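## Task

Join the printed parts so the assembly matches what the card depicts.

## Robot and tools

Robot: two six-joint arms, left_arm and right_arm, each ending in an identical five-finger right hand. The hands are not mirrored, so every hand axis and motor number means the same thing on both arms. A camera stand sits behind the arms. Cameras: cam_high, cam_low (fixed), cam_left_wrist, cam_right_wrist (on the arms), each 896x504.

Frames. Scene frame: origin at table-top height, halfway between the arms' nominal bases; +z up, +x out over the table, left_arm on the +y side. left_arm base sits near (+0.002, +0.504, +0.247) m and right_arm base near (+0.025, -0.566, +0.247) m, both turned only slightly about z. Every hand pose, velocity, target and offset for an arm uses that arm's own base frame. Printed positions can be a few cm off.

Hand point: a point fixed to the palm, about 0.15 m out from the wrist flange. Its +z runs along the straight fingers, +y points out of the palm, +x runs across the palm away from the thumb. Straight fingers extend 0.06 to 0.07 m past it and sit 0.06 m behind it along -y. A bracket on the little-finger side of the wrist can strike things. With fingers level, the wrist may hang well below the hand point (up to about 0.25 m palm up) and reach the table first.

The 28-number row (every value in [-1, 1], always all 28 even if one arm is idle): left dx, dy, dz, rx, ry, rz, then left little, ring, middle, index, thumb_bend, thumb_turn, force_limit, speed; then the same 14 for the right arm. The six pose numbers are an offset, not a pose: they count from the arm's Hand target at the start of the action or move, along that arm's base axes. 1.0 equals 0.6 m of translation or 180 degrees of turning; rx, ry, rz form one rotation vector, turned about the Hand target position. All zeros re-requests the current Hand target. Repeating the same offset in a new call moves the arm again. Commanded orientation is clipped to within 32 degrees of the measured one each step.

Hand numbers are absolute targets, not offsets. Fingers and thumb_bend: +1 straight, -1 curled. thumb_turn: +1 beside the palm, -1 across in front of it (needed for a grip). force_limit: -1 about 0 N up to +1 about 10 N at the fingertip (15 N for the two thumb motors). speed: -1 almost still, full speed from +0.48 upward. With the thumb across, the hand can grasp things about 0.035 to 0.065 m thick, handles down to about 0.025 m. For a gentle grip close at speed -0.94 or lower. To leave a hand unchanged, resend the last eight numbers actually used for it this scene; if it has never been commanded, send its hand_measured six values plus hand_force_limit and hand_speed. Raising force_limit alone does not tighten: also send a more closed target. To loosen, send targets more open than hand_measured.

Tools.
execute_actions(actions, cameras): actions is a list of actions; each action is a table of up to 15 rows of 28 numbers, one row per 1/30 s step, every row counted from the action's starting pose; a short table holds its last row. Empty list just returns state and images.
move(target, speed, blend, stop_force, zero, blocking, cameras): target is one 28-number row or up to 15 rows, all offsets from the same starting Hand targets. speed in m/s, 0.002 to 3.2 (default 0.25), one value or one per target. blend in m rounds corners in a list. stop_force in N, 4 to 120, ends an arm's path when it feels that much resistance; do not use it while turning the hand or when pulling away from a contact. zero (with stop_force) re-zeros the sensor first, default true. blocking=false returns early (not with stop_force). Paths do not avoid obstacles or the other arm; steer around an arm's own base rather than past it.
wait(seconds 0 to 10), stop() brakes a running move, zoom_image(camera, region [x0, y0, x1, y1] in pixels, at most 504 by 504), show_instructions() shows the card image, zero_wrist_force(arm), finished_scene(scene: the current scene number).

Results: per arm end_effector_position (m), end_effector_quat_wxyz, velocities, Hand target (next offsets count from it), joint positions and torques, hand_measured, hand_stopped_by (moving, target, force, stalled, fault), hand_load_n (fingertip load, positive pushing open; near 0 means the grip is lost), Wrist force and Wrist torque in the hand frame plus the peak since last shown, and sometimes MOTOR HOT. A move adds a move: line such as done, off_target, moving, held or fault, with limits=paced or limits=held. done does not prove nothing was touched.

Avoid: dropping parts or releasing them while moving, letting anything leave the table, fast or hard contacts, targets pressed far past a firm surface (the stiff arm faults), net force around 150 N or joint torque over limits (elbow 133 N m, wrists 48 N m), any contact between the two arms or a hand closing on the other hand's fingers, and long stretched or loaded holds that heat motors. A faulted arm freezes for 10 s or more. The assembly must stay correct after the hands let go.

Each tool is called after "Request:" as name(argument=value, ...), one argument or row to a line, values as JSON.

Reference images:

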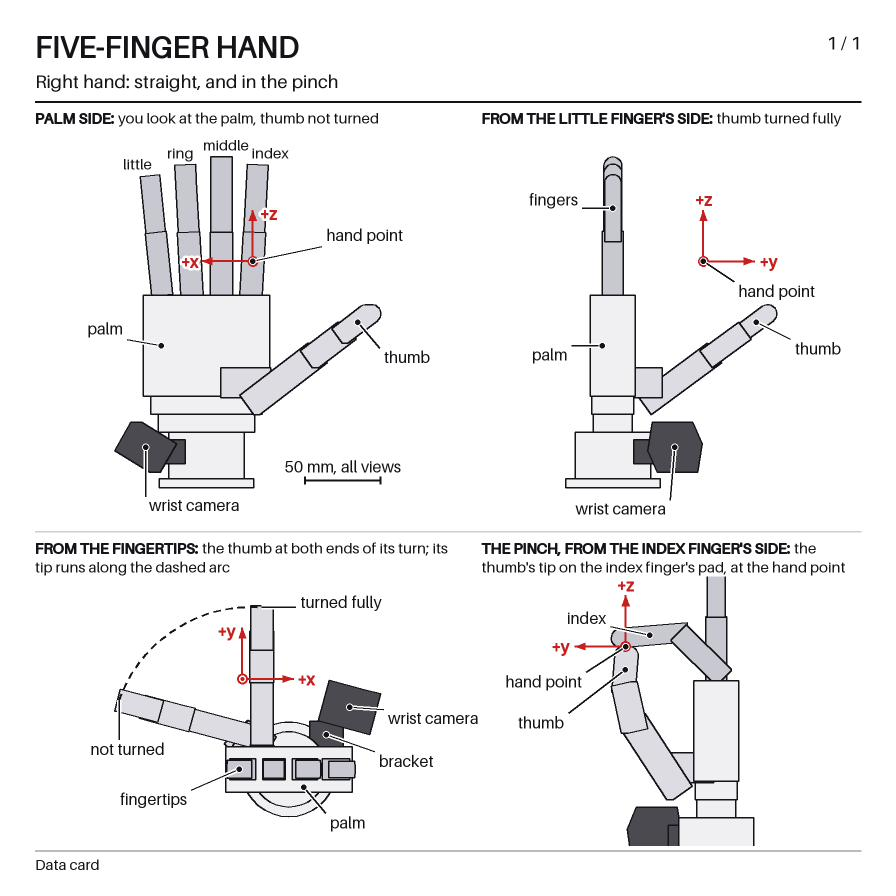

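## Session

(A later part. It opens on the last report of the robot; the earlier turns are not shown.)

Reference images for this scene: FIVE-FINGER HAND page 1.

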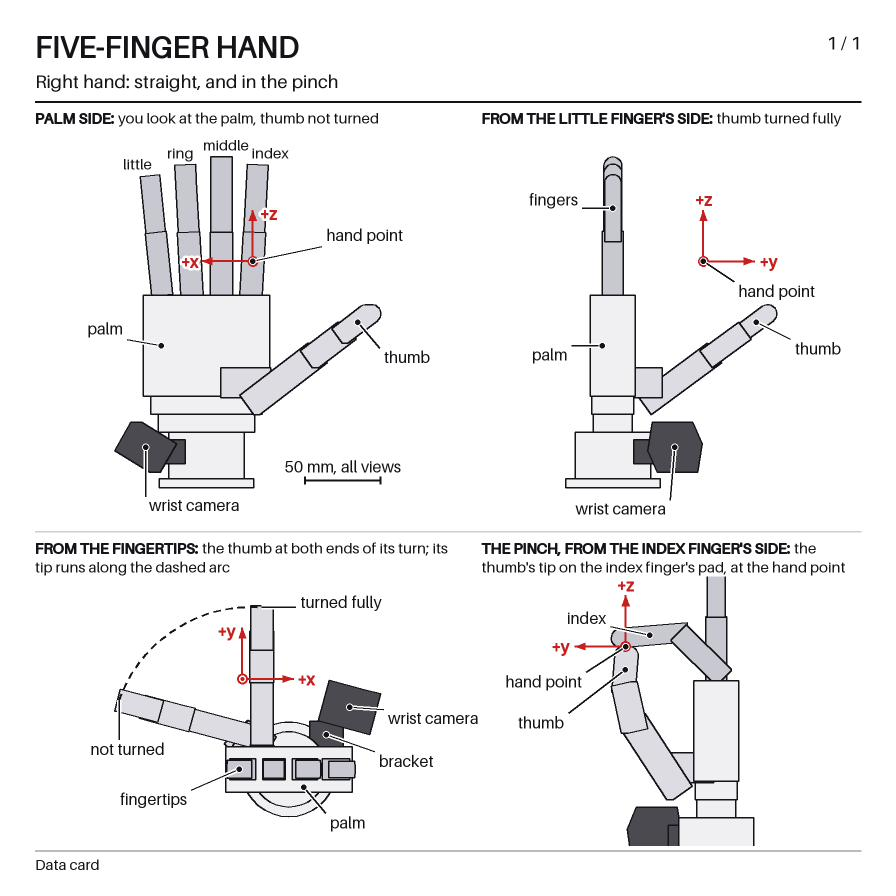

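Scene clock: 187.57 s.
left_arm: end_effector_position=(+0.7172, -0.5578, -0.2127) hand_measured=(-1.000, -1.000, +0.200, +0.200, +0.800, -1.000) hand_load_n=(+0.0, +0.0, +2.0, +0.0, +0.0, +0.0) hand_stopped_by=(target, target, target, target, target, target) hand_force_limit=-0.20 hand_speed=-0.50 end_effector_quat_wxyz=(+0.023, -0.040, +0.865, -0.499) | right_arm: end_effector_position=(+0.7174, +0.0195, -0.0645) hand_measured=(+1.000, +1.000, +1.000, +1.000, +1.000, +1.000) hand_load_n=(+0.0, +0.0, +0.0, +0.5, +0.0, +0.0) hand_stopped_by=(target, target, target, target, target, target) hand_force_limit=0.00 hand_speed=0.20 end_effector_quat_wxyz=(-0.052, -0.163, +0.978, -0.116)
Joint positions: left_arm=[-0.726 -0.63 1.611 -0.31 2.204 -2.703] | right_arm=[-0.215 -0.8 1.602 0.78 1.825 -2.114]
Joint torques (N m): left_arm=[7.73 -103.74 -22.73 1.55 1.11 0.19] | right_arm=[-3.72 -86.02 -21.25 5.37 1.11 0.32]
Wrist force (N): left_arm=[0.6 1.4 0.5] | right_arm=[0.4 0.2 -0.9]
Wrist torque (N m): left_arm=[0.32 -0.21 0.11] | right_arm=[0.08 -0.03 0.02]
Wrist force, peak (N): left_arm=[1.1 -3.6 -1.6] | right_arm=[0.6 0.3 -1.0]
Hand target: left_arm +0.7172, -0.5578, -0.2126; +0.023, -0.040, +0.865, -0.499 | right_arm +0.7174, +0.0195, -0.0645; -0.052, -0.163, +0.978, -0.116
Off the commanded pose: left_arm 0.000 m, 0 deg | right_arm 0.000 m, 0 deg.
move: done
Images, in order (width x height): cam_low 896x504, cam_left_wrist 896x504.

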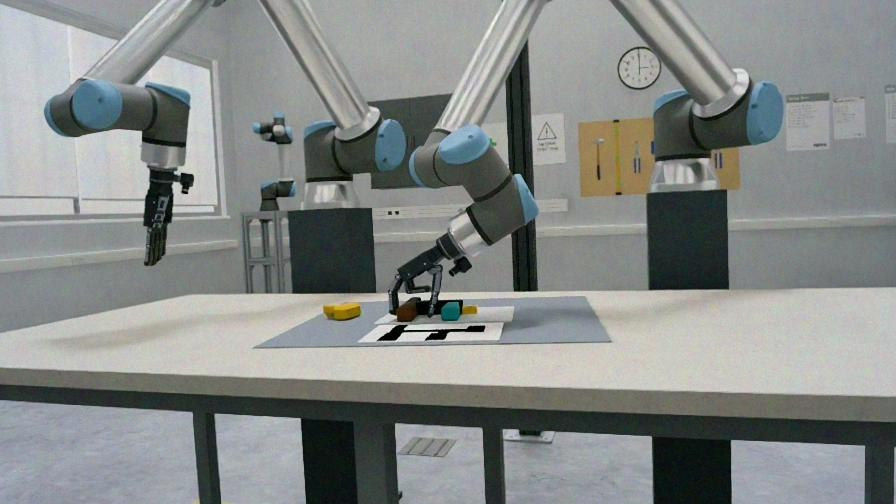

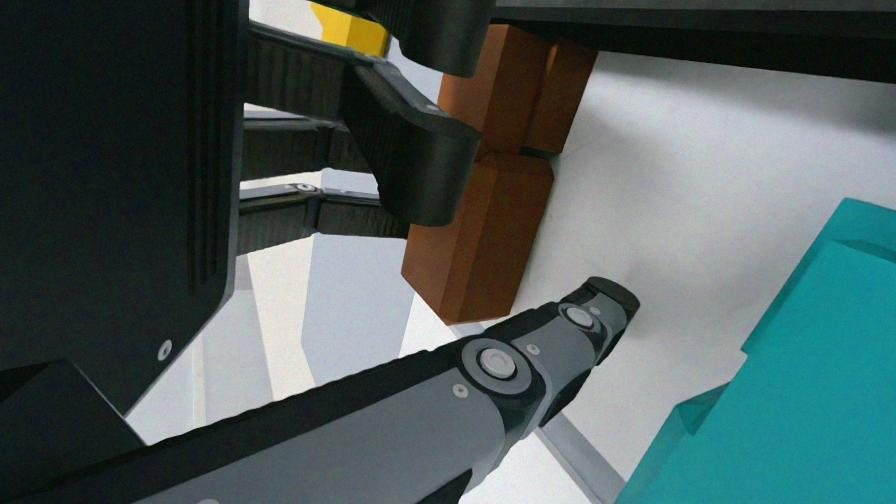

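Request:
move(
  target=[
    [0,-0.008,0,0,0,0,-1,-1,0.2,0.2,1,-1,-0.2,-0.3,0,0,0,0,0,0,1,1,1,1,1,1,0,0.2],
    [0,-0.008,0.16,0,0,0,-1,-1,0.2,0.2,1,-1,-0.2,-0.3,0,0,0,0,0,0,1,1,1,1,1,1,0,0.2],
    [-0.06,-0.03,0.16,0,0,0,-1,-1,0.2,0.2,1,-1,-0.2,-0.3,0,0,0,0,0,0,1,1,1,1,1,1,0,0.2],
  ],
  blend=[0.001,0.01,0],
  speed=[0.03,0.1,0.15],
)

Request:
zoom_image(
  camera="cam_left_wrist",
  region=[480, 0, 896, 320],
)

Request:
zoom_image(
  camera="cam_low",
  region=[380, 280, 480, 330],
)

Request:
zoom_image(
  camera="cam_high",
  region=[340, 220, 540, 360],
)

Scene clock: 189.83 s.
left_arm: end_effector_position=(+0.6815, -0.5757, -0.1167) hand_measured=(-1.000, -1.000, +0.200, +0.200, +1.000, -1.000) hand_load_n=(+0.0, +0.0, +0.0, +0.0, +0.0, +0.0) hand_stopped_by=(target, target, target, target, target, target) hand_force_limit=-0.20 hand_speed=-0.30 end_effector_quat_wxyz=(+0.023, -0.040, +0.865, -0.499) | right_arm: end_effector_position=(+0.7174, +0.0195, -0.0645) hand_measured=(+1.000, +1.000, +1.000, +1.000, +1.000, +1.000) hand_load_n=(+0.0, +0.0, +0.0, +0.0, +0.0, +0.0) hand_stopped_by=(target, target, target, target, target, target) hand_force_limit=0.00 hand_speed=0.20 end_effector_quat_wxyz=(-0.052, -0.163, +0.978, -0.116)
Joint positions: left_arm=[-0.778 -0.784 1.686 -0.254 2.163 -2.742] | right_arm=[-0.215 -0.8 1.602 0.78 1.825 -2.114]
Joint torques (N m): left_arm=[-8.17 -103.91 -16.22 -2.26 -3.24 -2.99] | right_arm=[-4.03 -85.38 -21.73 4.75 0.98 0.87]
Wrist force (N): left_arm=[1.6 2.2 0.0] | right_arm=[0.5 0.1 -0.5]
Wrist torque (N m): left_arm=[0.27 -0.20 0.16] | right_arm=[0.04 -0.06 0.03]
Wrist force, peak (N): left_arm=[2.1 3.2 0.4] | right_arm=[0.6 0.0 -1.3]
Hand target: left_arm +0.6812, -0.5758, -0.1166; +0.023, -0.040, +0.865, -0.499 | right_arm +0.7174, +0.0195, -0.0645; -0.052, -0.163, +0.978, -0.116
Off the commanded pose: left_arm 0.000 m, 0 deg | right_arm 0.000 m, 0 deg.
move: done

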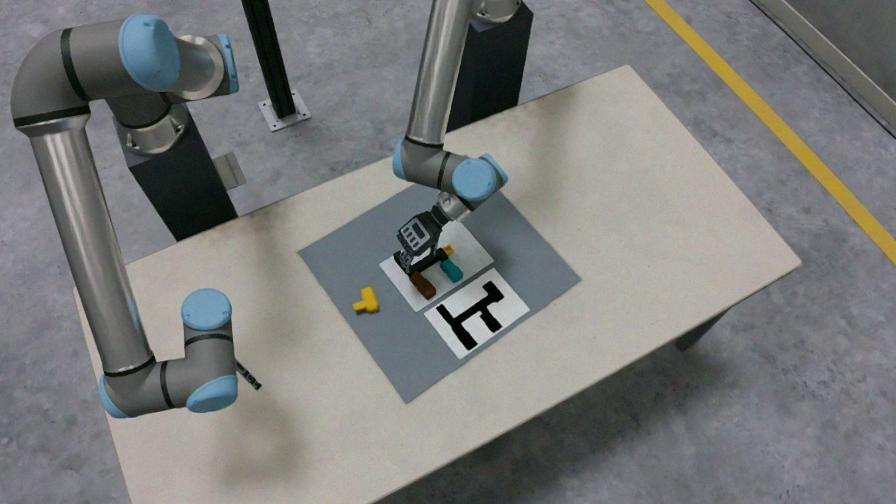

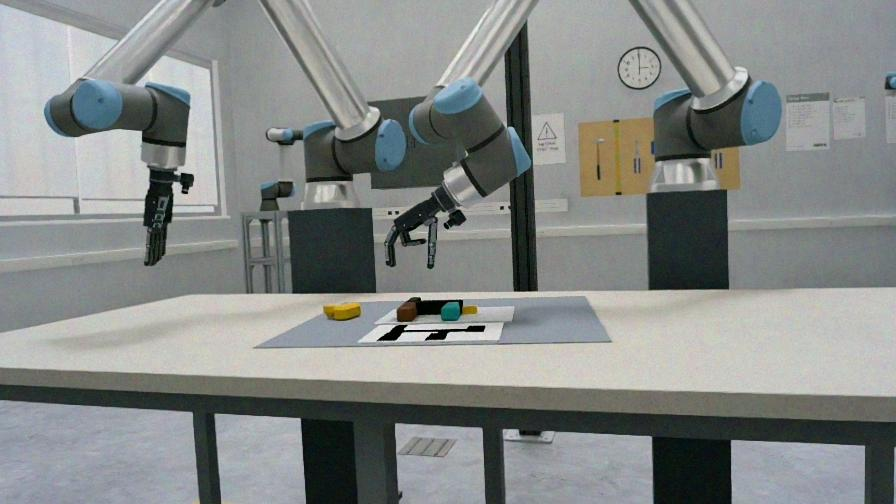

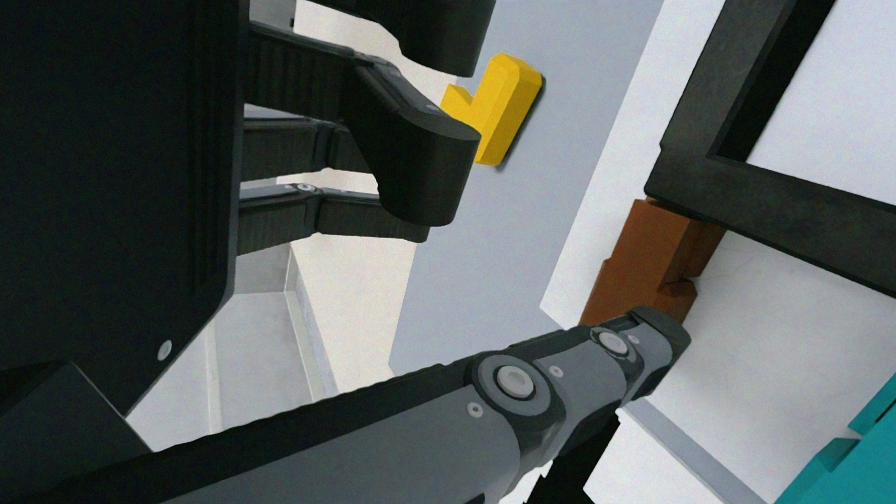

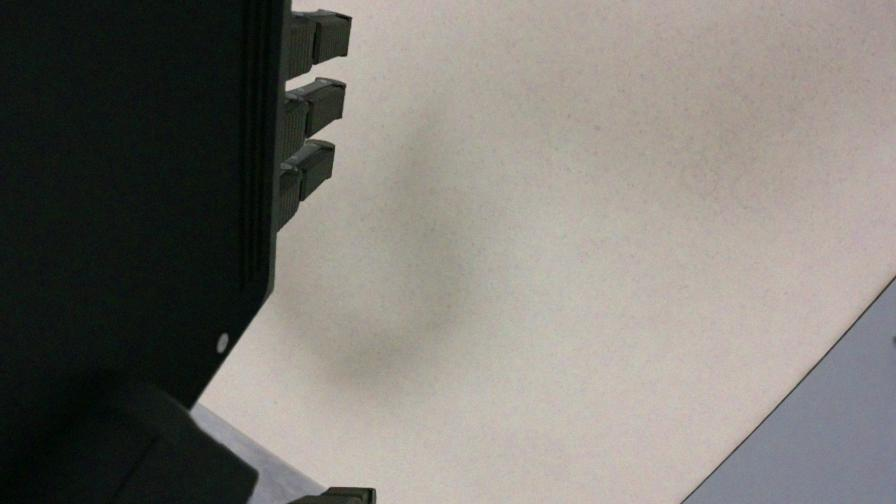

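Scaled by 1.212.

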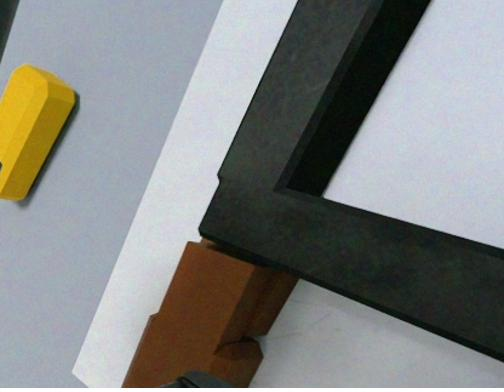

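Scaled by 5.040.

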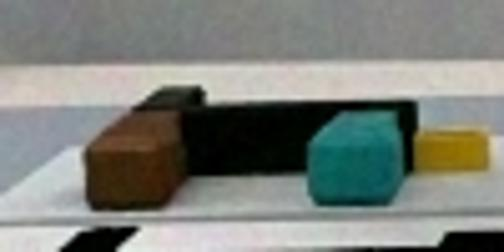

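Scaled by 2.520.

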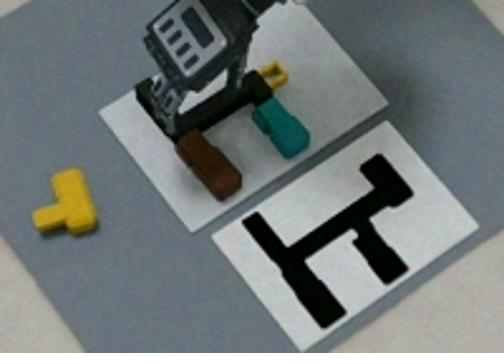

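Request:
move(
  target=[
    [-0.03,-0.1,0.12,0,0,0.2,-1,-1,0.2,0.2,1,-1,-0.2,-0.3,0,0,0,0,0,0,1,1,1,1,1,1,0,0.2],
    [-0.027,-0.223,0.06,0,0,0.428,-1,-1,0.2,0.2,1,-1,-0.2,-0.3,0,0,0,0,0,0,1,1,1,1,1,1,0,0.2],
  ],
  speed=0.2,
  blend=[0.03,0],
)

Request:
zoom_image(
  camera="cam_high",
  region=[340, 220, 540, 360],
)

Scene clock: 194.70 s.
left_arm: end_effector_position=(+0.6650, -0.7096, -0.0806) hand_measured=(-1.000, -1.000, +0.200, +0.200, +1.000, -1.000) hand_load_n=(+0.0, +0.0, +0.0, +0.0, +0.0, +0.0) hand_stopped_by=(target, target, target, target, target, target) hand_force_limit=-0.20 hand_speed=-0.30 end_effector_quat_wxyz=(+0.329, -0.570, +0.652, -0.376) | right_arm: end_effector_position=(+0.7174, +0.0195, -0.0645) hand_measured=(+1.000, +1.000, +1.000, +1.000, +1.000, +1.000) hand_load_n=(+0.0, +0.0, -0.5, +0.0, +0.0, +0.0) hand_stopped_by=(target, target, target, target, target, target) hand_force_limit=0.00 hand_speed=0.20 end_effector_quat_wxyz=(-0.052, -0.163, +0.978, -0.116)
Joint positions: left_arm=[-1.203 -0.65 1.354 0.173 0.709 -3.88] | right_arm=[-0.215 -0.8 1.602 0.78 1.825 -2.114]
Joint torques (N m): left_arm=[-8.47 -82.72 -34.05 4.85 -5.7 -3.1] | right_arm=[-1.31 -86.11 -21.99 4.76 1.29 0.55]
Wrist force (N): left_arm=[1.7 2.6 0.3] | right_arm=[0.5 0.4 -0.8]
Wrist torque (N m): left_arm=[0.29 -0.23 0.21] | right_arm=[0.11 -0.06 0.04]
Wrist force, peak (N): left_arm=[2.1 2.7 0.6] | right_arm=[0.1 0.3 -1.3]
Hand target: left_arm +0.6650, -0.7096, -0.0806; +0.329, -0.570, +0.652, -0.376 | right_arm +0.7174, +0.0195, -0.0645; -0.052, -0.163, +0.978, -0.116
Off the commanded pose: left_arm 0.000 m, 0 deg | right_arm 0.000 m, 0 deg.
move: done

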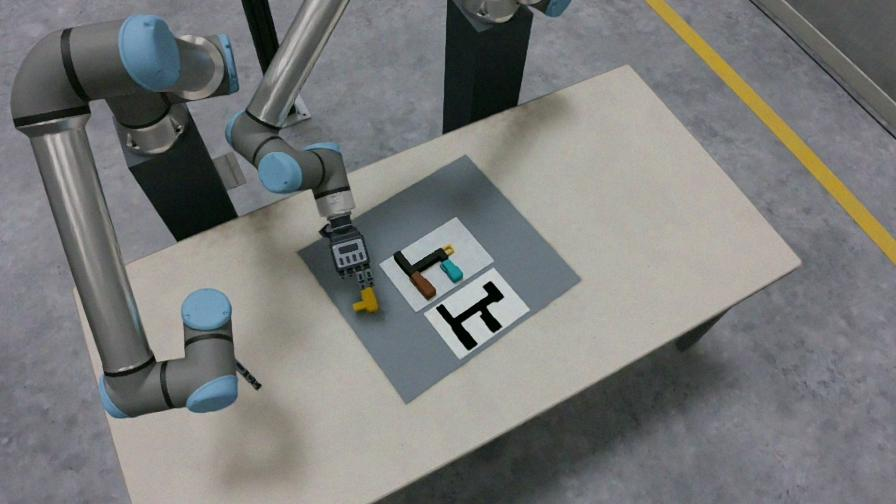

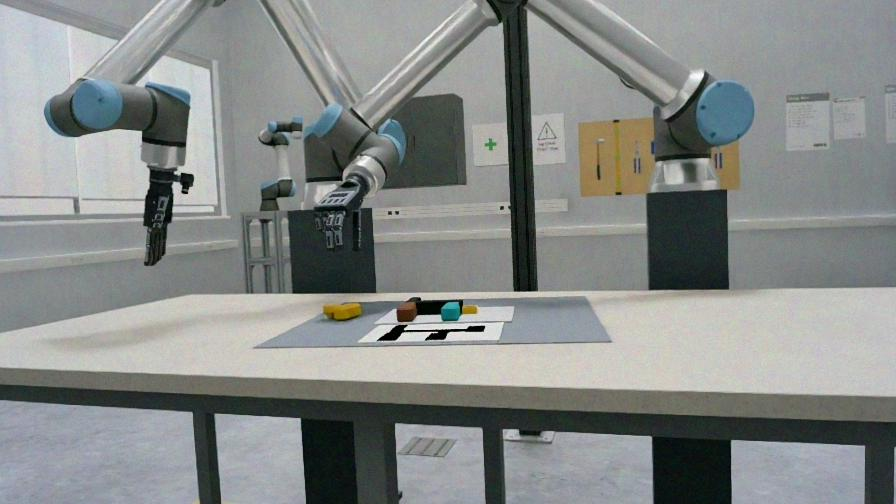

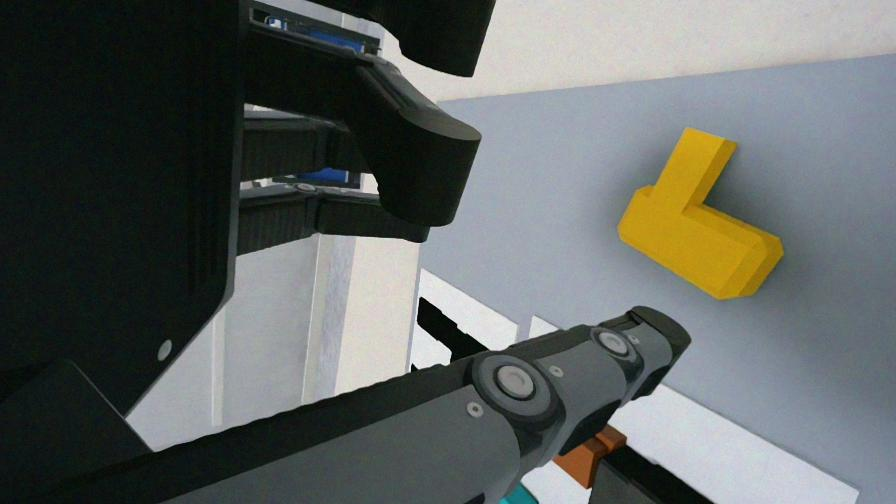

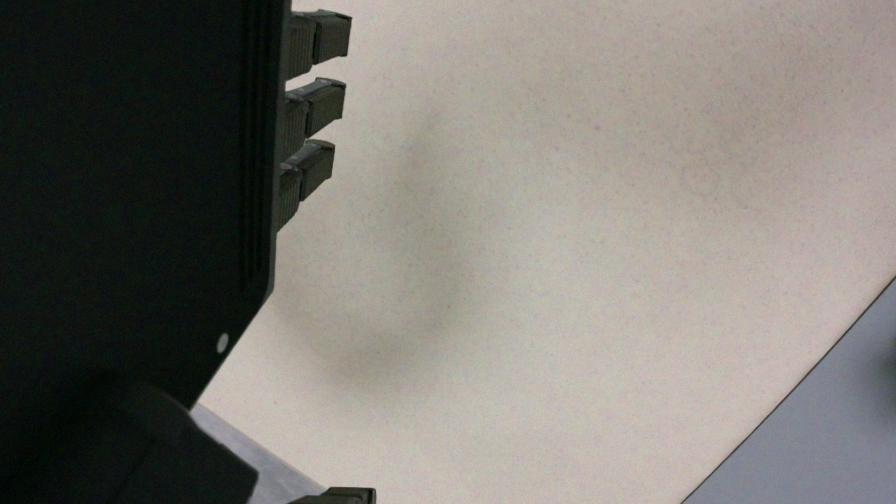

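Scaled by 2.520.

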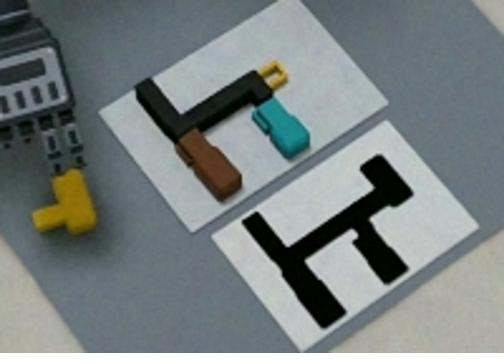

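Request:
move(
  target=[0,0,-0.16,0.02,0.081,-0.033,-1,-1,0.5,0.5,1,-1,-0.2,-0.3,0,0,0,0,0,0,1,1,1,1,1,1,0,0.2],
  speed=0.12,
  cameras=["cam_left_wrist","cam_low"],
)

Request:
zoom_image(
  camera="cam_low",
  region=[280, 220, 430, 340],
)

Scene clock: 197.77 s.
left_arm: end_effector_position=(+0.6650, -0.7096, -0.1765) hand_measured=(-1.000, -1.000, +0.500, +0.500, +1.000, -1.000) hand_load_n=(+0.0, +0.0, +0.0, +0.0, +0.0, +0.0) hand_stopped_by=(target, target, target, target, target, target) hand_force_limit=-0.20 hand_speed=-0.30 end_effector_quat_wxyz=(+0.241, -0.568, +0.729, -0.297) | right_arm: end_effector_position=(+0.7174, +0.0195, -0.0645) hand_measured=(+1.000, +1.000, +1.000, +1.000, +1.000, +1.000) hand_load_n=(+0.0, +0.0, +0.0, +0.0, +0.0, -0.5) hand_stopped_by=(target, target, target, target, target, target) hand_force_limit=0.00 hand_speed=0.20 end_effector_quat_wxyz=(-0.052, -0.163, +0.978, -0.116)
Joint positions: left_arm=[-1.142 -0.531 1.245 0.31 0.975 -3.866] | right_arm=[-0.215 -0.8 1.602 0.78 1.825 -2.114]
Joint torques (N m): left_arm=[11.79 -92.1 -34.44 5.47 3.1 2.02] | right_arm=[-3.98 -83.83 -21.68 5.39 1.55 0.68]
Wrist force (N): left_arm=[1.4 1.4 0.1] | right_arm=[0.3 -0.1 -1.0]
Wrist torque (N m): left_arm=[0.15 -0.16 0.00] | right_arm=[0.05 -0.02 0.02]
Wrist force, peak (N): left_arm=[1.6 2.7 0.4] | right_arm=[0.7 0.6 -1.1]
Hand target: left_arm +0.6650, -0.7096, -0.1766; +0.241, -0.568, +0.729, -0.297 | right_arm +0.7174, +0.0195, -0.0645; -0.052, -0.163, +0.978, -0.116
Off the commanded pose: left_arm 0.000 m, 0 deg | right_arm 0.000 m, 0 deg.
move: done
Images, in order (width x height): cam_low 896x504, cam_left_wrist 896x504.

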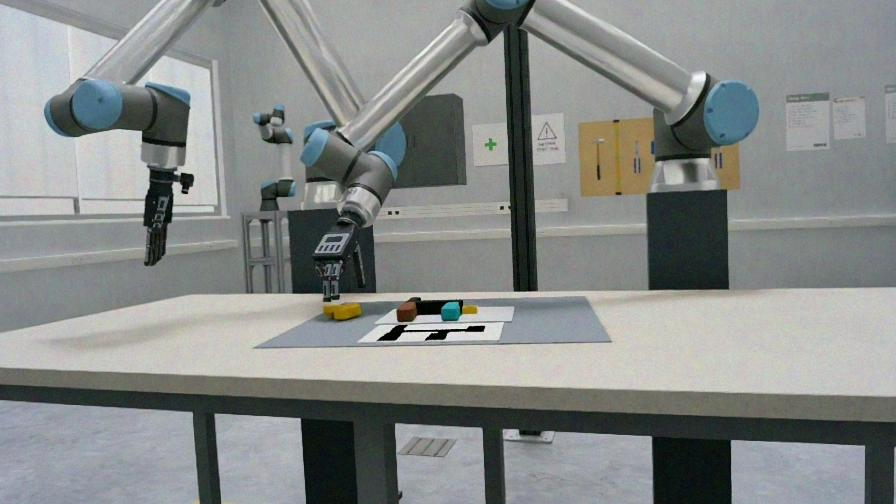

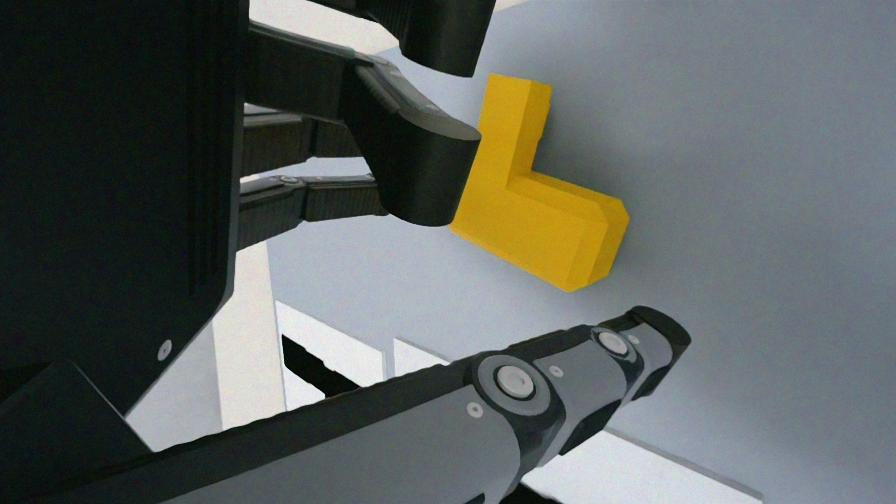

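Scaled by 3.360.

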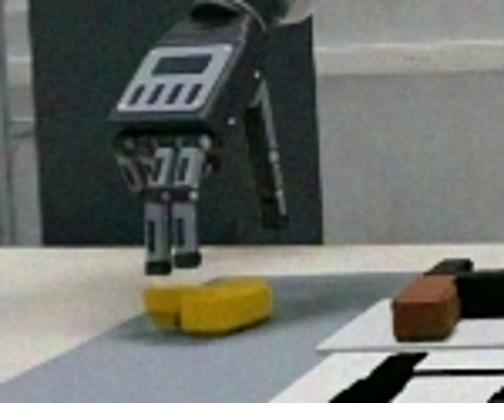

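Request:
move(
  target=[0.003,0.0115,-0.03,0,0,0,-1,-1,0.5,0.5,1,-1,-0.2,-0.3,0,0,0,0,0,0,1,1,1,1,1,1,0,0.2],
  speed=0.06,
  stop_force=5,
  cameras=["cam_left_wrist","cam_high"],
)

Request:
zoom_image(
  camera="cam_high",
  region=[320, 230, 420, 330],
)

Scene clock: 199.77 s.
left_arm: end_effector_position=(+0.6668, -0.7027, -0.1946) hand_measured=(-1.000, -1.000, +0.500, +0.500, +1.000, -1.000) hand_load_n=(+0.0, +0.0, +0.0, +0.0, +0.0, +0.0) hand_stopped_by=(target, target, target, target, target, target) hand_force_limit=-0.20 hand_speed=-0.30 end_effector_quat_wxyz=(+0.241, -0.568, +0.729, -0.297) | right_arm: end_effector_position=(+0.7174, +0.0195, -0.0645) hand_measured=(+1.000, +1.000, +1.000, +1.000, +1.000, +1.000) hand_load_n=(+0.0, +0.5, +0.0, +0.0, +0.0, +0.0) hand_stopped_by=(target, target, target, target, target, target) hand_force_limit=0.00 hand_speed=0.20 end_effector_quat_wxyz=(-0.052, -0.163, +0.978, -0.116)
Joint positions: left_arm=[-1.137 -0.517 1.255 0.283 0.978 -3.86] | right_arm=[-0.215 -0.8 1.602 0.78 1.825 -2.114]
Joint torques (N m): left_arm=[13.87 -90.11 -20.71 -0.83 2.85 1.93] | right_arm=[-1.7 -86.9 -21.97 4.99 1.17 0.73]
Wrist force (N): left_arm=[1.5 2.1 0.2] | right_arm=[0.4 0.2 -1.0]
Wrist torque (N m): left_arm=[0.23 -0.16 0.05] | right_arm=[0.09 -0.03 0.03]
Wrist force, peak (N): left_arm=[1.7 1.9 0.7] | right_arm=[0.7 0.1 -1.0]
Hand target: left_arm +0.6668, -0.7027, -0.1946; +0.241, -0.568, +0.729, -0.297 | right_arm +0.7174, +0.0195, -0.0645; -0.052, -0.163, +0.978, -0.116
Off the commanded pose: left_arm 0.000 m, 0 deg | right_arm 0.000 m, 0 deg.
move: done
Images, in order (width x height): cam_high 896x504, cam_left_wrist 896x504.

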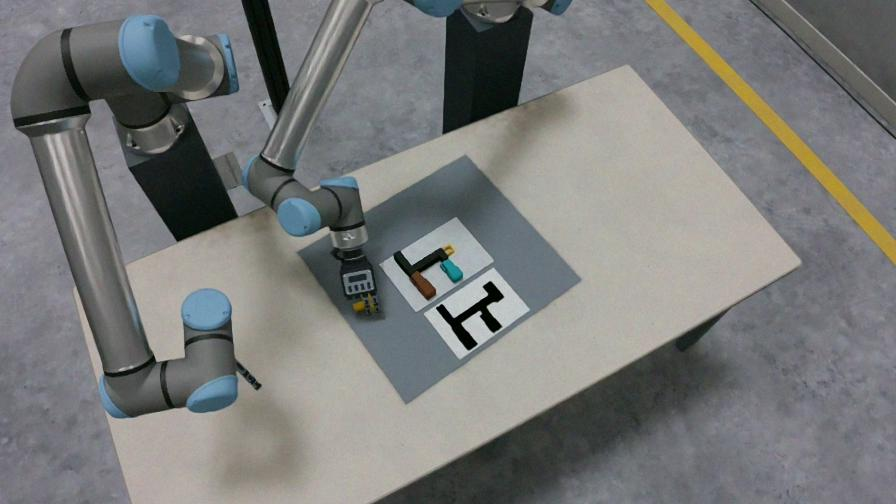

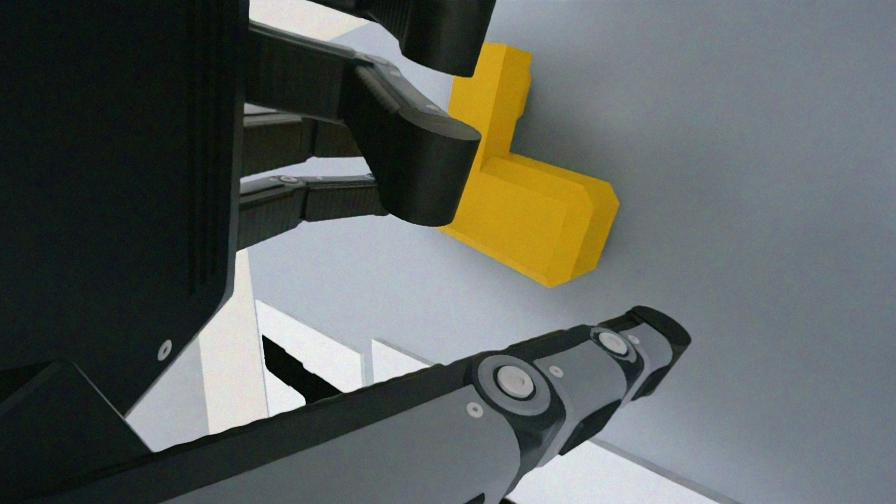

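Scaled by 5.040.

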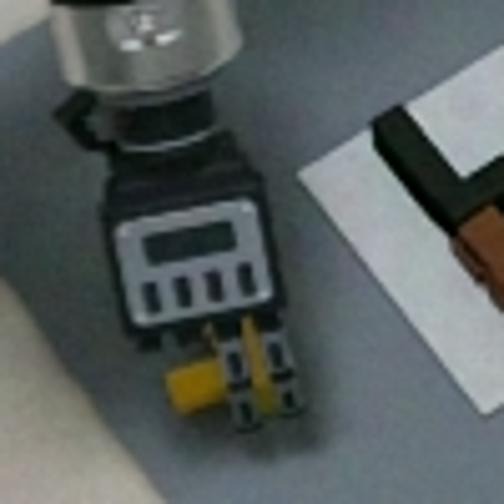

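Request:
move(
  target=[
    [0.001,-0.0065,0,0,0,0,-1,-1,0.5,0.5,1,-1,-0.2,-0.3,0,0,0,0,0,0,1,1,1,1,1,1,0,0.2],
    [0.001,-0.0065,-0.035,0,0,0,-1,-1,0.5,0.5,1,-1,-0.2,-0.3,0,0,0,0,0,0,1,1,1,1,1,1,0,0.2],
  ],
  speed=0.03,
  stop_force=4,
)

Request:
zoom_image(
  camera="cam_high",
  region=[320, 230, 420, 330],
)

Request:
zoom_image(
  camera="cam_low",
  region=[300, 260, 400, 340],
)

Scene clock: 202.27 s.
left_arm: end_effector_position=(+0.6674, -0.7066, -0.2156) hand_measured=(-1.000, -1.000, +0.500, +0.500, +1.000, -1.000) hand_load_n=(+0.5, +0.0, +0.0, +0.0, +0.0, +0.0) hand_stopped_by=(target, target, target, target, target, target) hand_force_limit=-0.20 hand_speed=-0.30 end_effector_quat_wxyz=(+0.241, -0.568, +0.729, -0.297) | right_arm: end_effector_position=(+0.7174, +0.0195, -0.0645) hand_measured=(+1.000, +1.000, +1.000, +1.000, +1.000, +1.000) hand_load_n=(+0.0, +0.0, +0.0, +0.0, +0.0, +0.0) hand_stopped_by=(target, target, target, target, target, target) hand_force_limit=0.00 hand_speed=0.20 end_effector_quat_wxyz=(-0.052, -0.163, +0.978, -0.116)
Joint positions: left_arm=[-1.138 -0.488 1.239 0.271 0.978 -3.862] | right_arm=[-0.215 -0.8 1.602 0.78 1.825 -2.114]
Joint torques (N m): left_arm=[-7.83 -92.48 -33.35 -1.12 -5.34 -1.67] | right_arm=[-5.81 -85.52 -21.48 5.08 1.29 0.52]
Wrist force (N): left_arm=[1.6 1.3 0.2] | right_arm=[0.9 0.3 -0.8]
Wrist torque (N m): left_arm=[0.12 -0.18 0.16] | right_arm=[0.09 -0.11 0.06]
Wrist force, peak (N): left_arm=[1.8 1.9 0.6] | right_arm=[0.7 0.0 -1.3]
Hand target: left_arm +0.6674, -0.7066, -0.2156; +0.241, -0.568, +0.729, -0.297 | right_arm +0.7174, +0.0195, -0.0645; -0.052, -0.163, +0.978, -0.116
Off the commanded pose: left_arm 0.000 m, 0 deg | right_arm 0.000 m, 0 deg.
move: done

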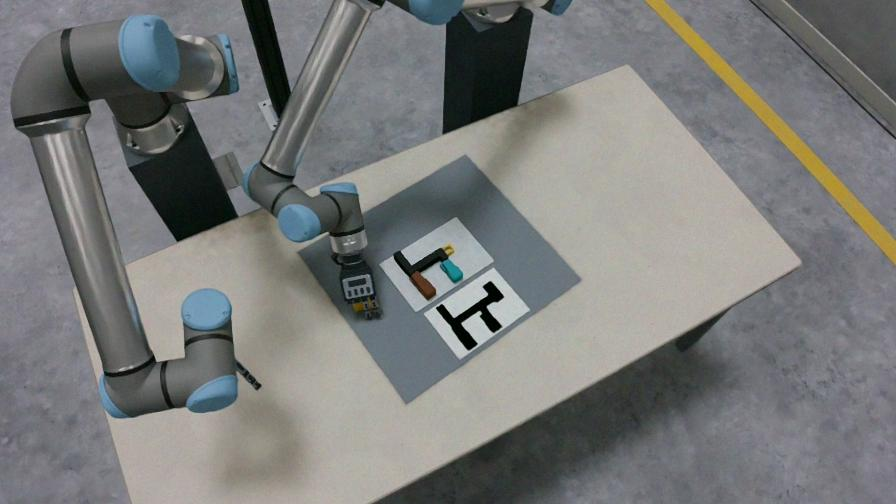

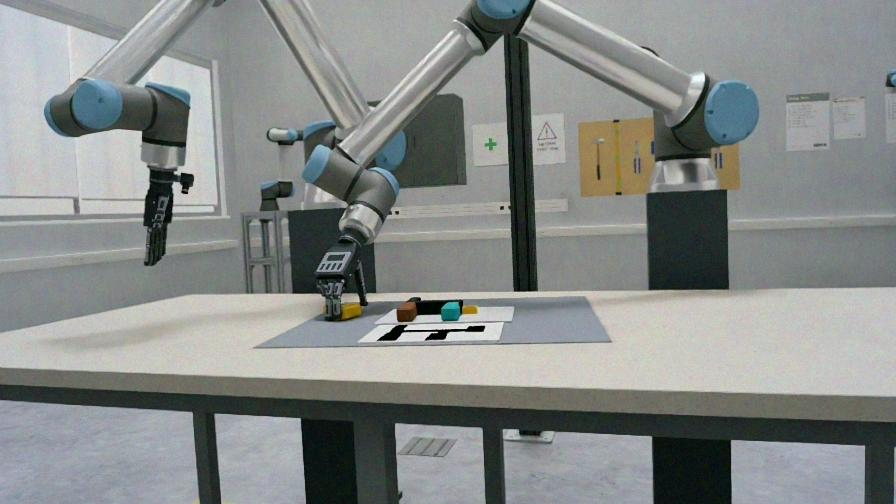

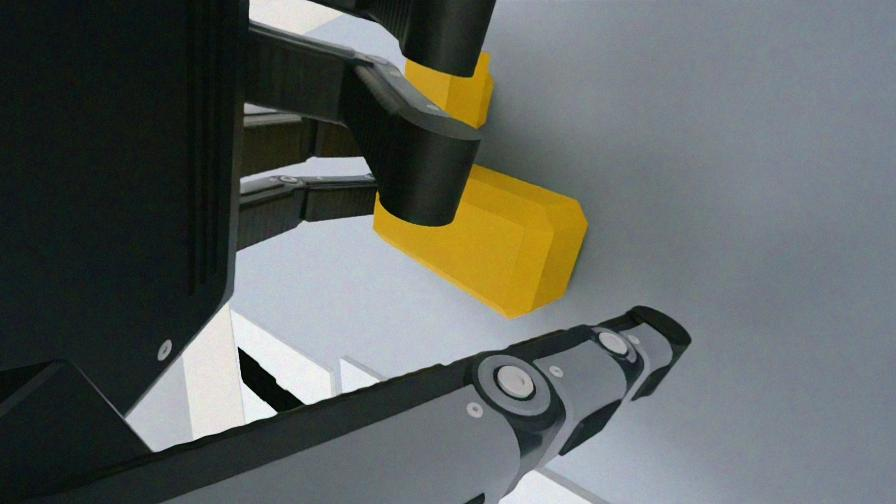

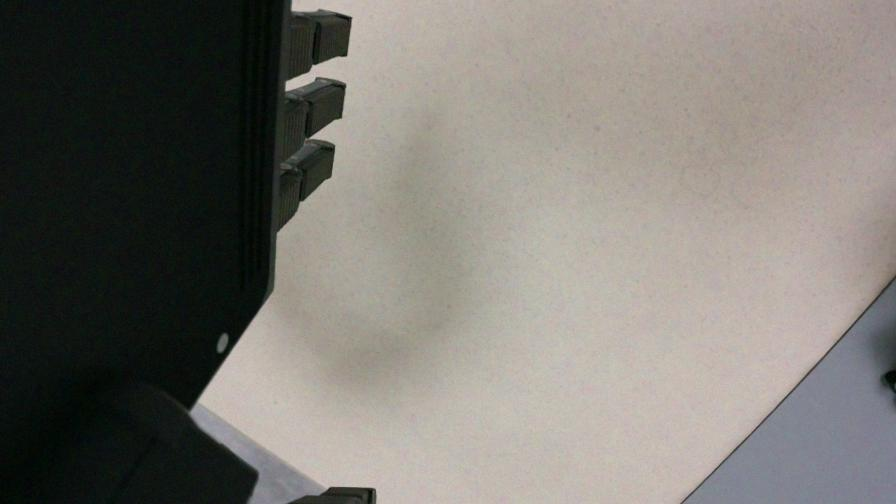

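Scaled by 5.040.

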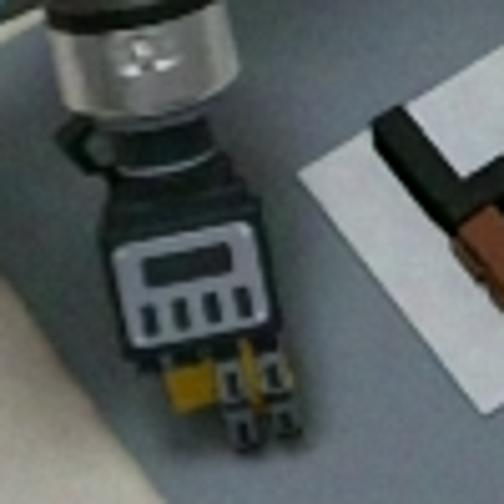

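Scaled by 5.040.

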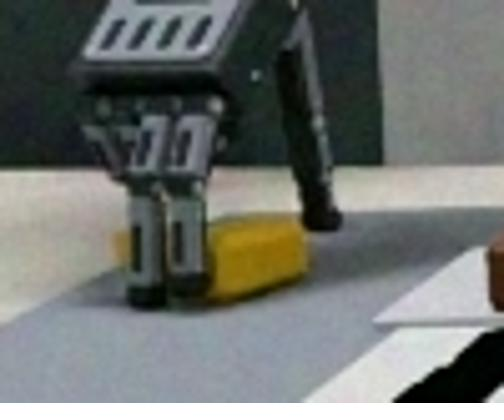

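Request:
move(
  target=[0,0,-0.015,0,0,0,-1,-1,0.5,0.5,1,-1,-0.2,-0.3,0,0,0,0,0,0,1,1,1,1,1,1,0,0.2],
  speed=0.015,
  stop_force=4,
  cameras=[],
)

Request:
move(
  target=[0,0,0,0,0,0,-1,-1,0.5,0.5,0.15,-1,-0.4,-0.85,0,0,0,0,0,0,1,1,1,1,1,1,0,0.2],
  cameras=["cam_left_wrist","cam_low"],
)

Request:
zoom_image(
  camera="cam_low",
  region=[300, 260, 400, 340],
)

Scene clock: 204.53 s.
left_arm: end_effector_position=(+0.6674, -0.7066, -0.2164) hand_measured=(-1.000, -1.000, +0.500, +0.500, +1.000, -1.000) hand_load_n=(+0.0, +0.0, -0.5, +0.0, +0.0, +0.0) hand_stopped_by=(target, target, target, target, target, target) hand_force_limit=-0.20 hand_speed=-0.30 end_effector_quat_wxyz=(+0.241, -0.568, +0.729, -0.297) | right_arm: end_effector_position=(+0.7174, +0.0195, -0.0645) hand_measured=(+1.000, +1.000, +1.000, +1.000, +1.000, +1.000) hand_load_n=(+0.0, +0.0, +0.0, +0.0, +0.0, +0.0) hand_stopped_by=(target, target, target, target, target, target) hand_force_limit=0.00 hand_speed=0.20 end_effector_quat_wxyz=(-0.052, -0.163, +0.978, -0.116)
Joint positions: left_arm=[-1.138 -0.487 1.239 0.27 0.977 -3.862] | right_arm=[-0.215 -0.8 1.602 0.78 1.825 -2.114]
Joint torques (N m): left_arm=[-5.29 -119.09 -18.94 4.97 3.49 0.14] | right_arm=[-5.37 -82.62 -22.51 4.78 1 0.57]
Wrist force (N): left_arm=[0.8 -0.3 -2.7] | right_arm=[0.5 0.4 -1.2]
Wrist torque (N m): left_arm=[0.31 -0.13 0.10] | right_arm=[0.13 -0.05 0.04]
Wrist force, peak (N): left_arm=[0.5 -4.6 -9.5] | right_arm=[0.7 0.4 -1.3]
Hand target: left_arm +0.6674, -0.7066, -0.2164; +0.241, -0.568, +0.729, -0.297 (not the last commanded pose) | right_arm +0.7174, +0.0195, -0.0645; -0.052, -0.163, +0.978, -0.116
Off the commanded pose: left_arm 0.008 m, 0 deg | right_arm 0.000 m, 0 deg.
move: contact (left_arm)
No camera images: "cameras" was empty.

Scene clock: 207.07 s.
left_arm: end_effector_position=(+0.6674, -0.7066, -0.2164) hand_measured=(-1.000, -1.000, +0.500, +0.500, +0.516, -1.000) hand_load_n=(+0.0, +0.0, +2.0, +0.0, +5.5, +1.0) hand_stopped_by=(target, target, target, target, force, target) hand_force_limit=-0.40 hand_speed=-0.85 end_effector_quat_wxyz=(+0.241, -0.568, +0.729, -0.297) | right_arm: end_effector_position=(+0.7174, +0.0195, -0.0645) hand_measured=(+1.000, +1.000, +1.000, +1.000, +1.000, +1.000) hand_load_n=(+0.0, +0.0, +0.0, +0.0, +0.0, +0.0) hand_stopped_by=(target, target, target, target, target, target) hand_force_limit=0.00 hand_speed=0.20 end_effector_quat_wxyz=(-0.052, -0.163, +0.978, -0.116)
Joint positions: left_arm=[-1.138 -0.487 1.239 0.27 0.978 -3.862] | right_arm=[-0.215 -0.8 1.602 0.78 1.825 -2.114]
Joint torques (N m): left_arm=[-5.58 -118.91 -19.9 4.57 2.77 0.25] | right_arm=[-5.31 -85.81 -22.94 5.24 1.27 0.39]
Wrist force (N): left_arm=[1.0 0.8 -3.2] | right_arm=[-0.1 0.3 -0.5]
Wrist torque (N m): left_arm=[0.26 -0.07 0.11] | right_arm=[0.08 0.03 0.01]
Wrist force, peak (N): left_arm=[0.7 0.8 -4.1] | right_arm=[0.9 0.4 -1.0]
Hand target: left_arm +0.6674, -0.7066, -0.2164; +0.241, -0.568, +0.729, -0.297 | right_arm +0.7174, +0.0195, -0.0645; -0.052, -0.163, +0.978, -0.116
Off the commanded pose: left_arm 0.000 m, 0 deg | right_arm 0.000 m, 0 deg.
move: done
Images, in order (width x height): cam_low 896x504, cam_left_wrist 896x504.

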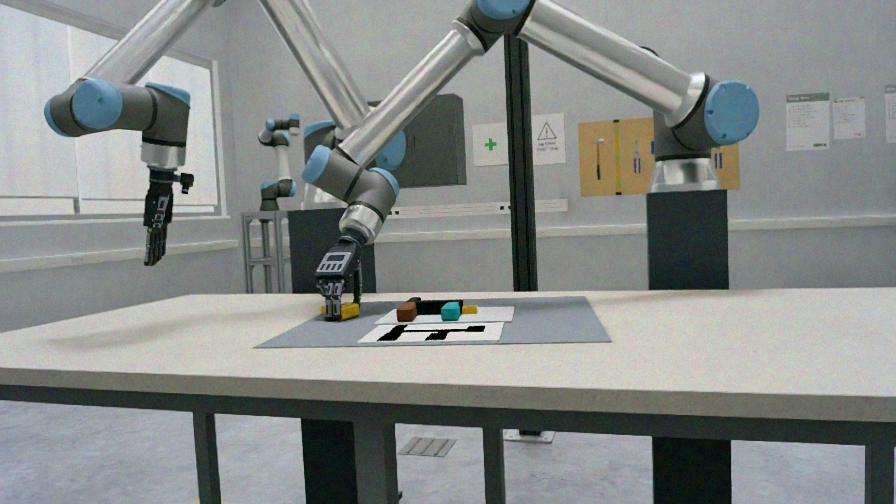

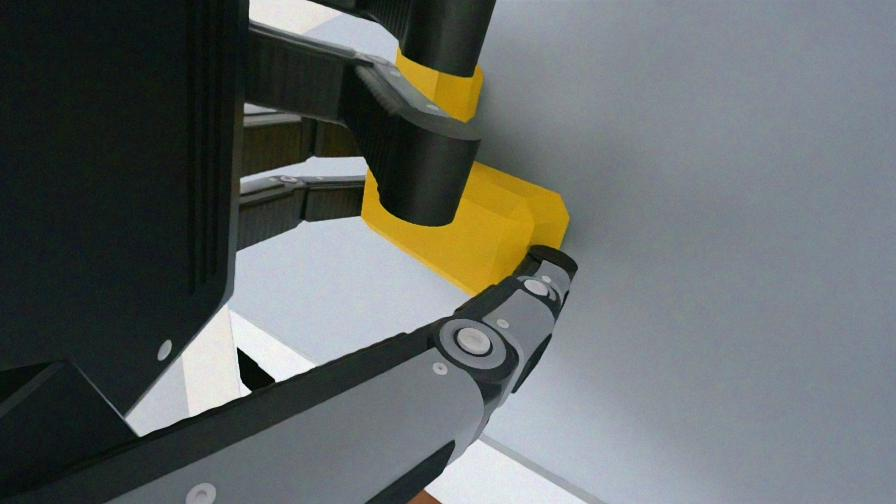

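Scaled by 5.040.

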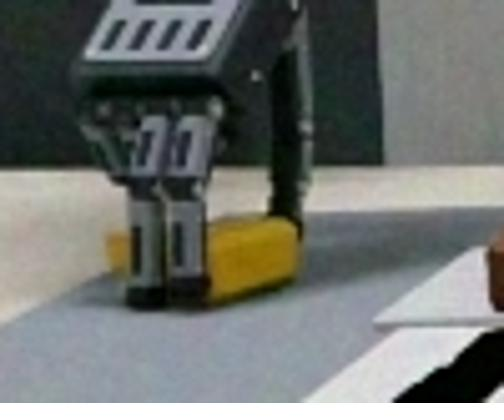

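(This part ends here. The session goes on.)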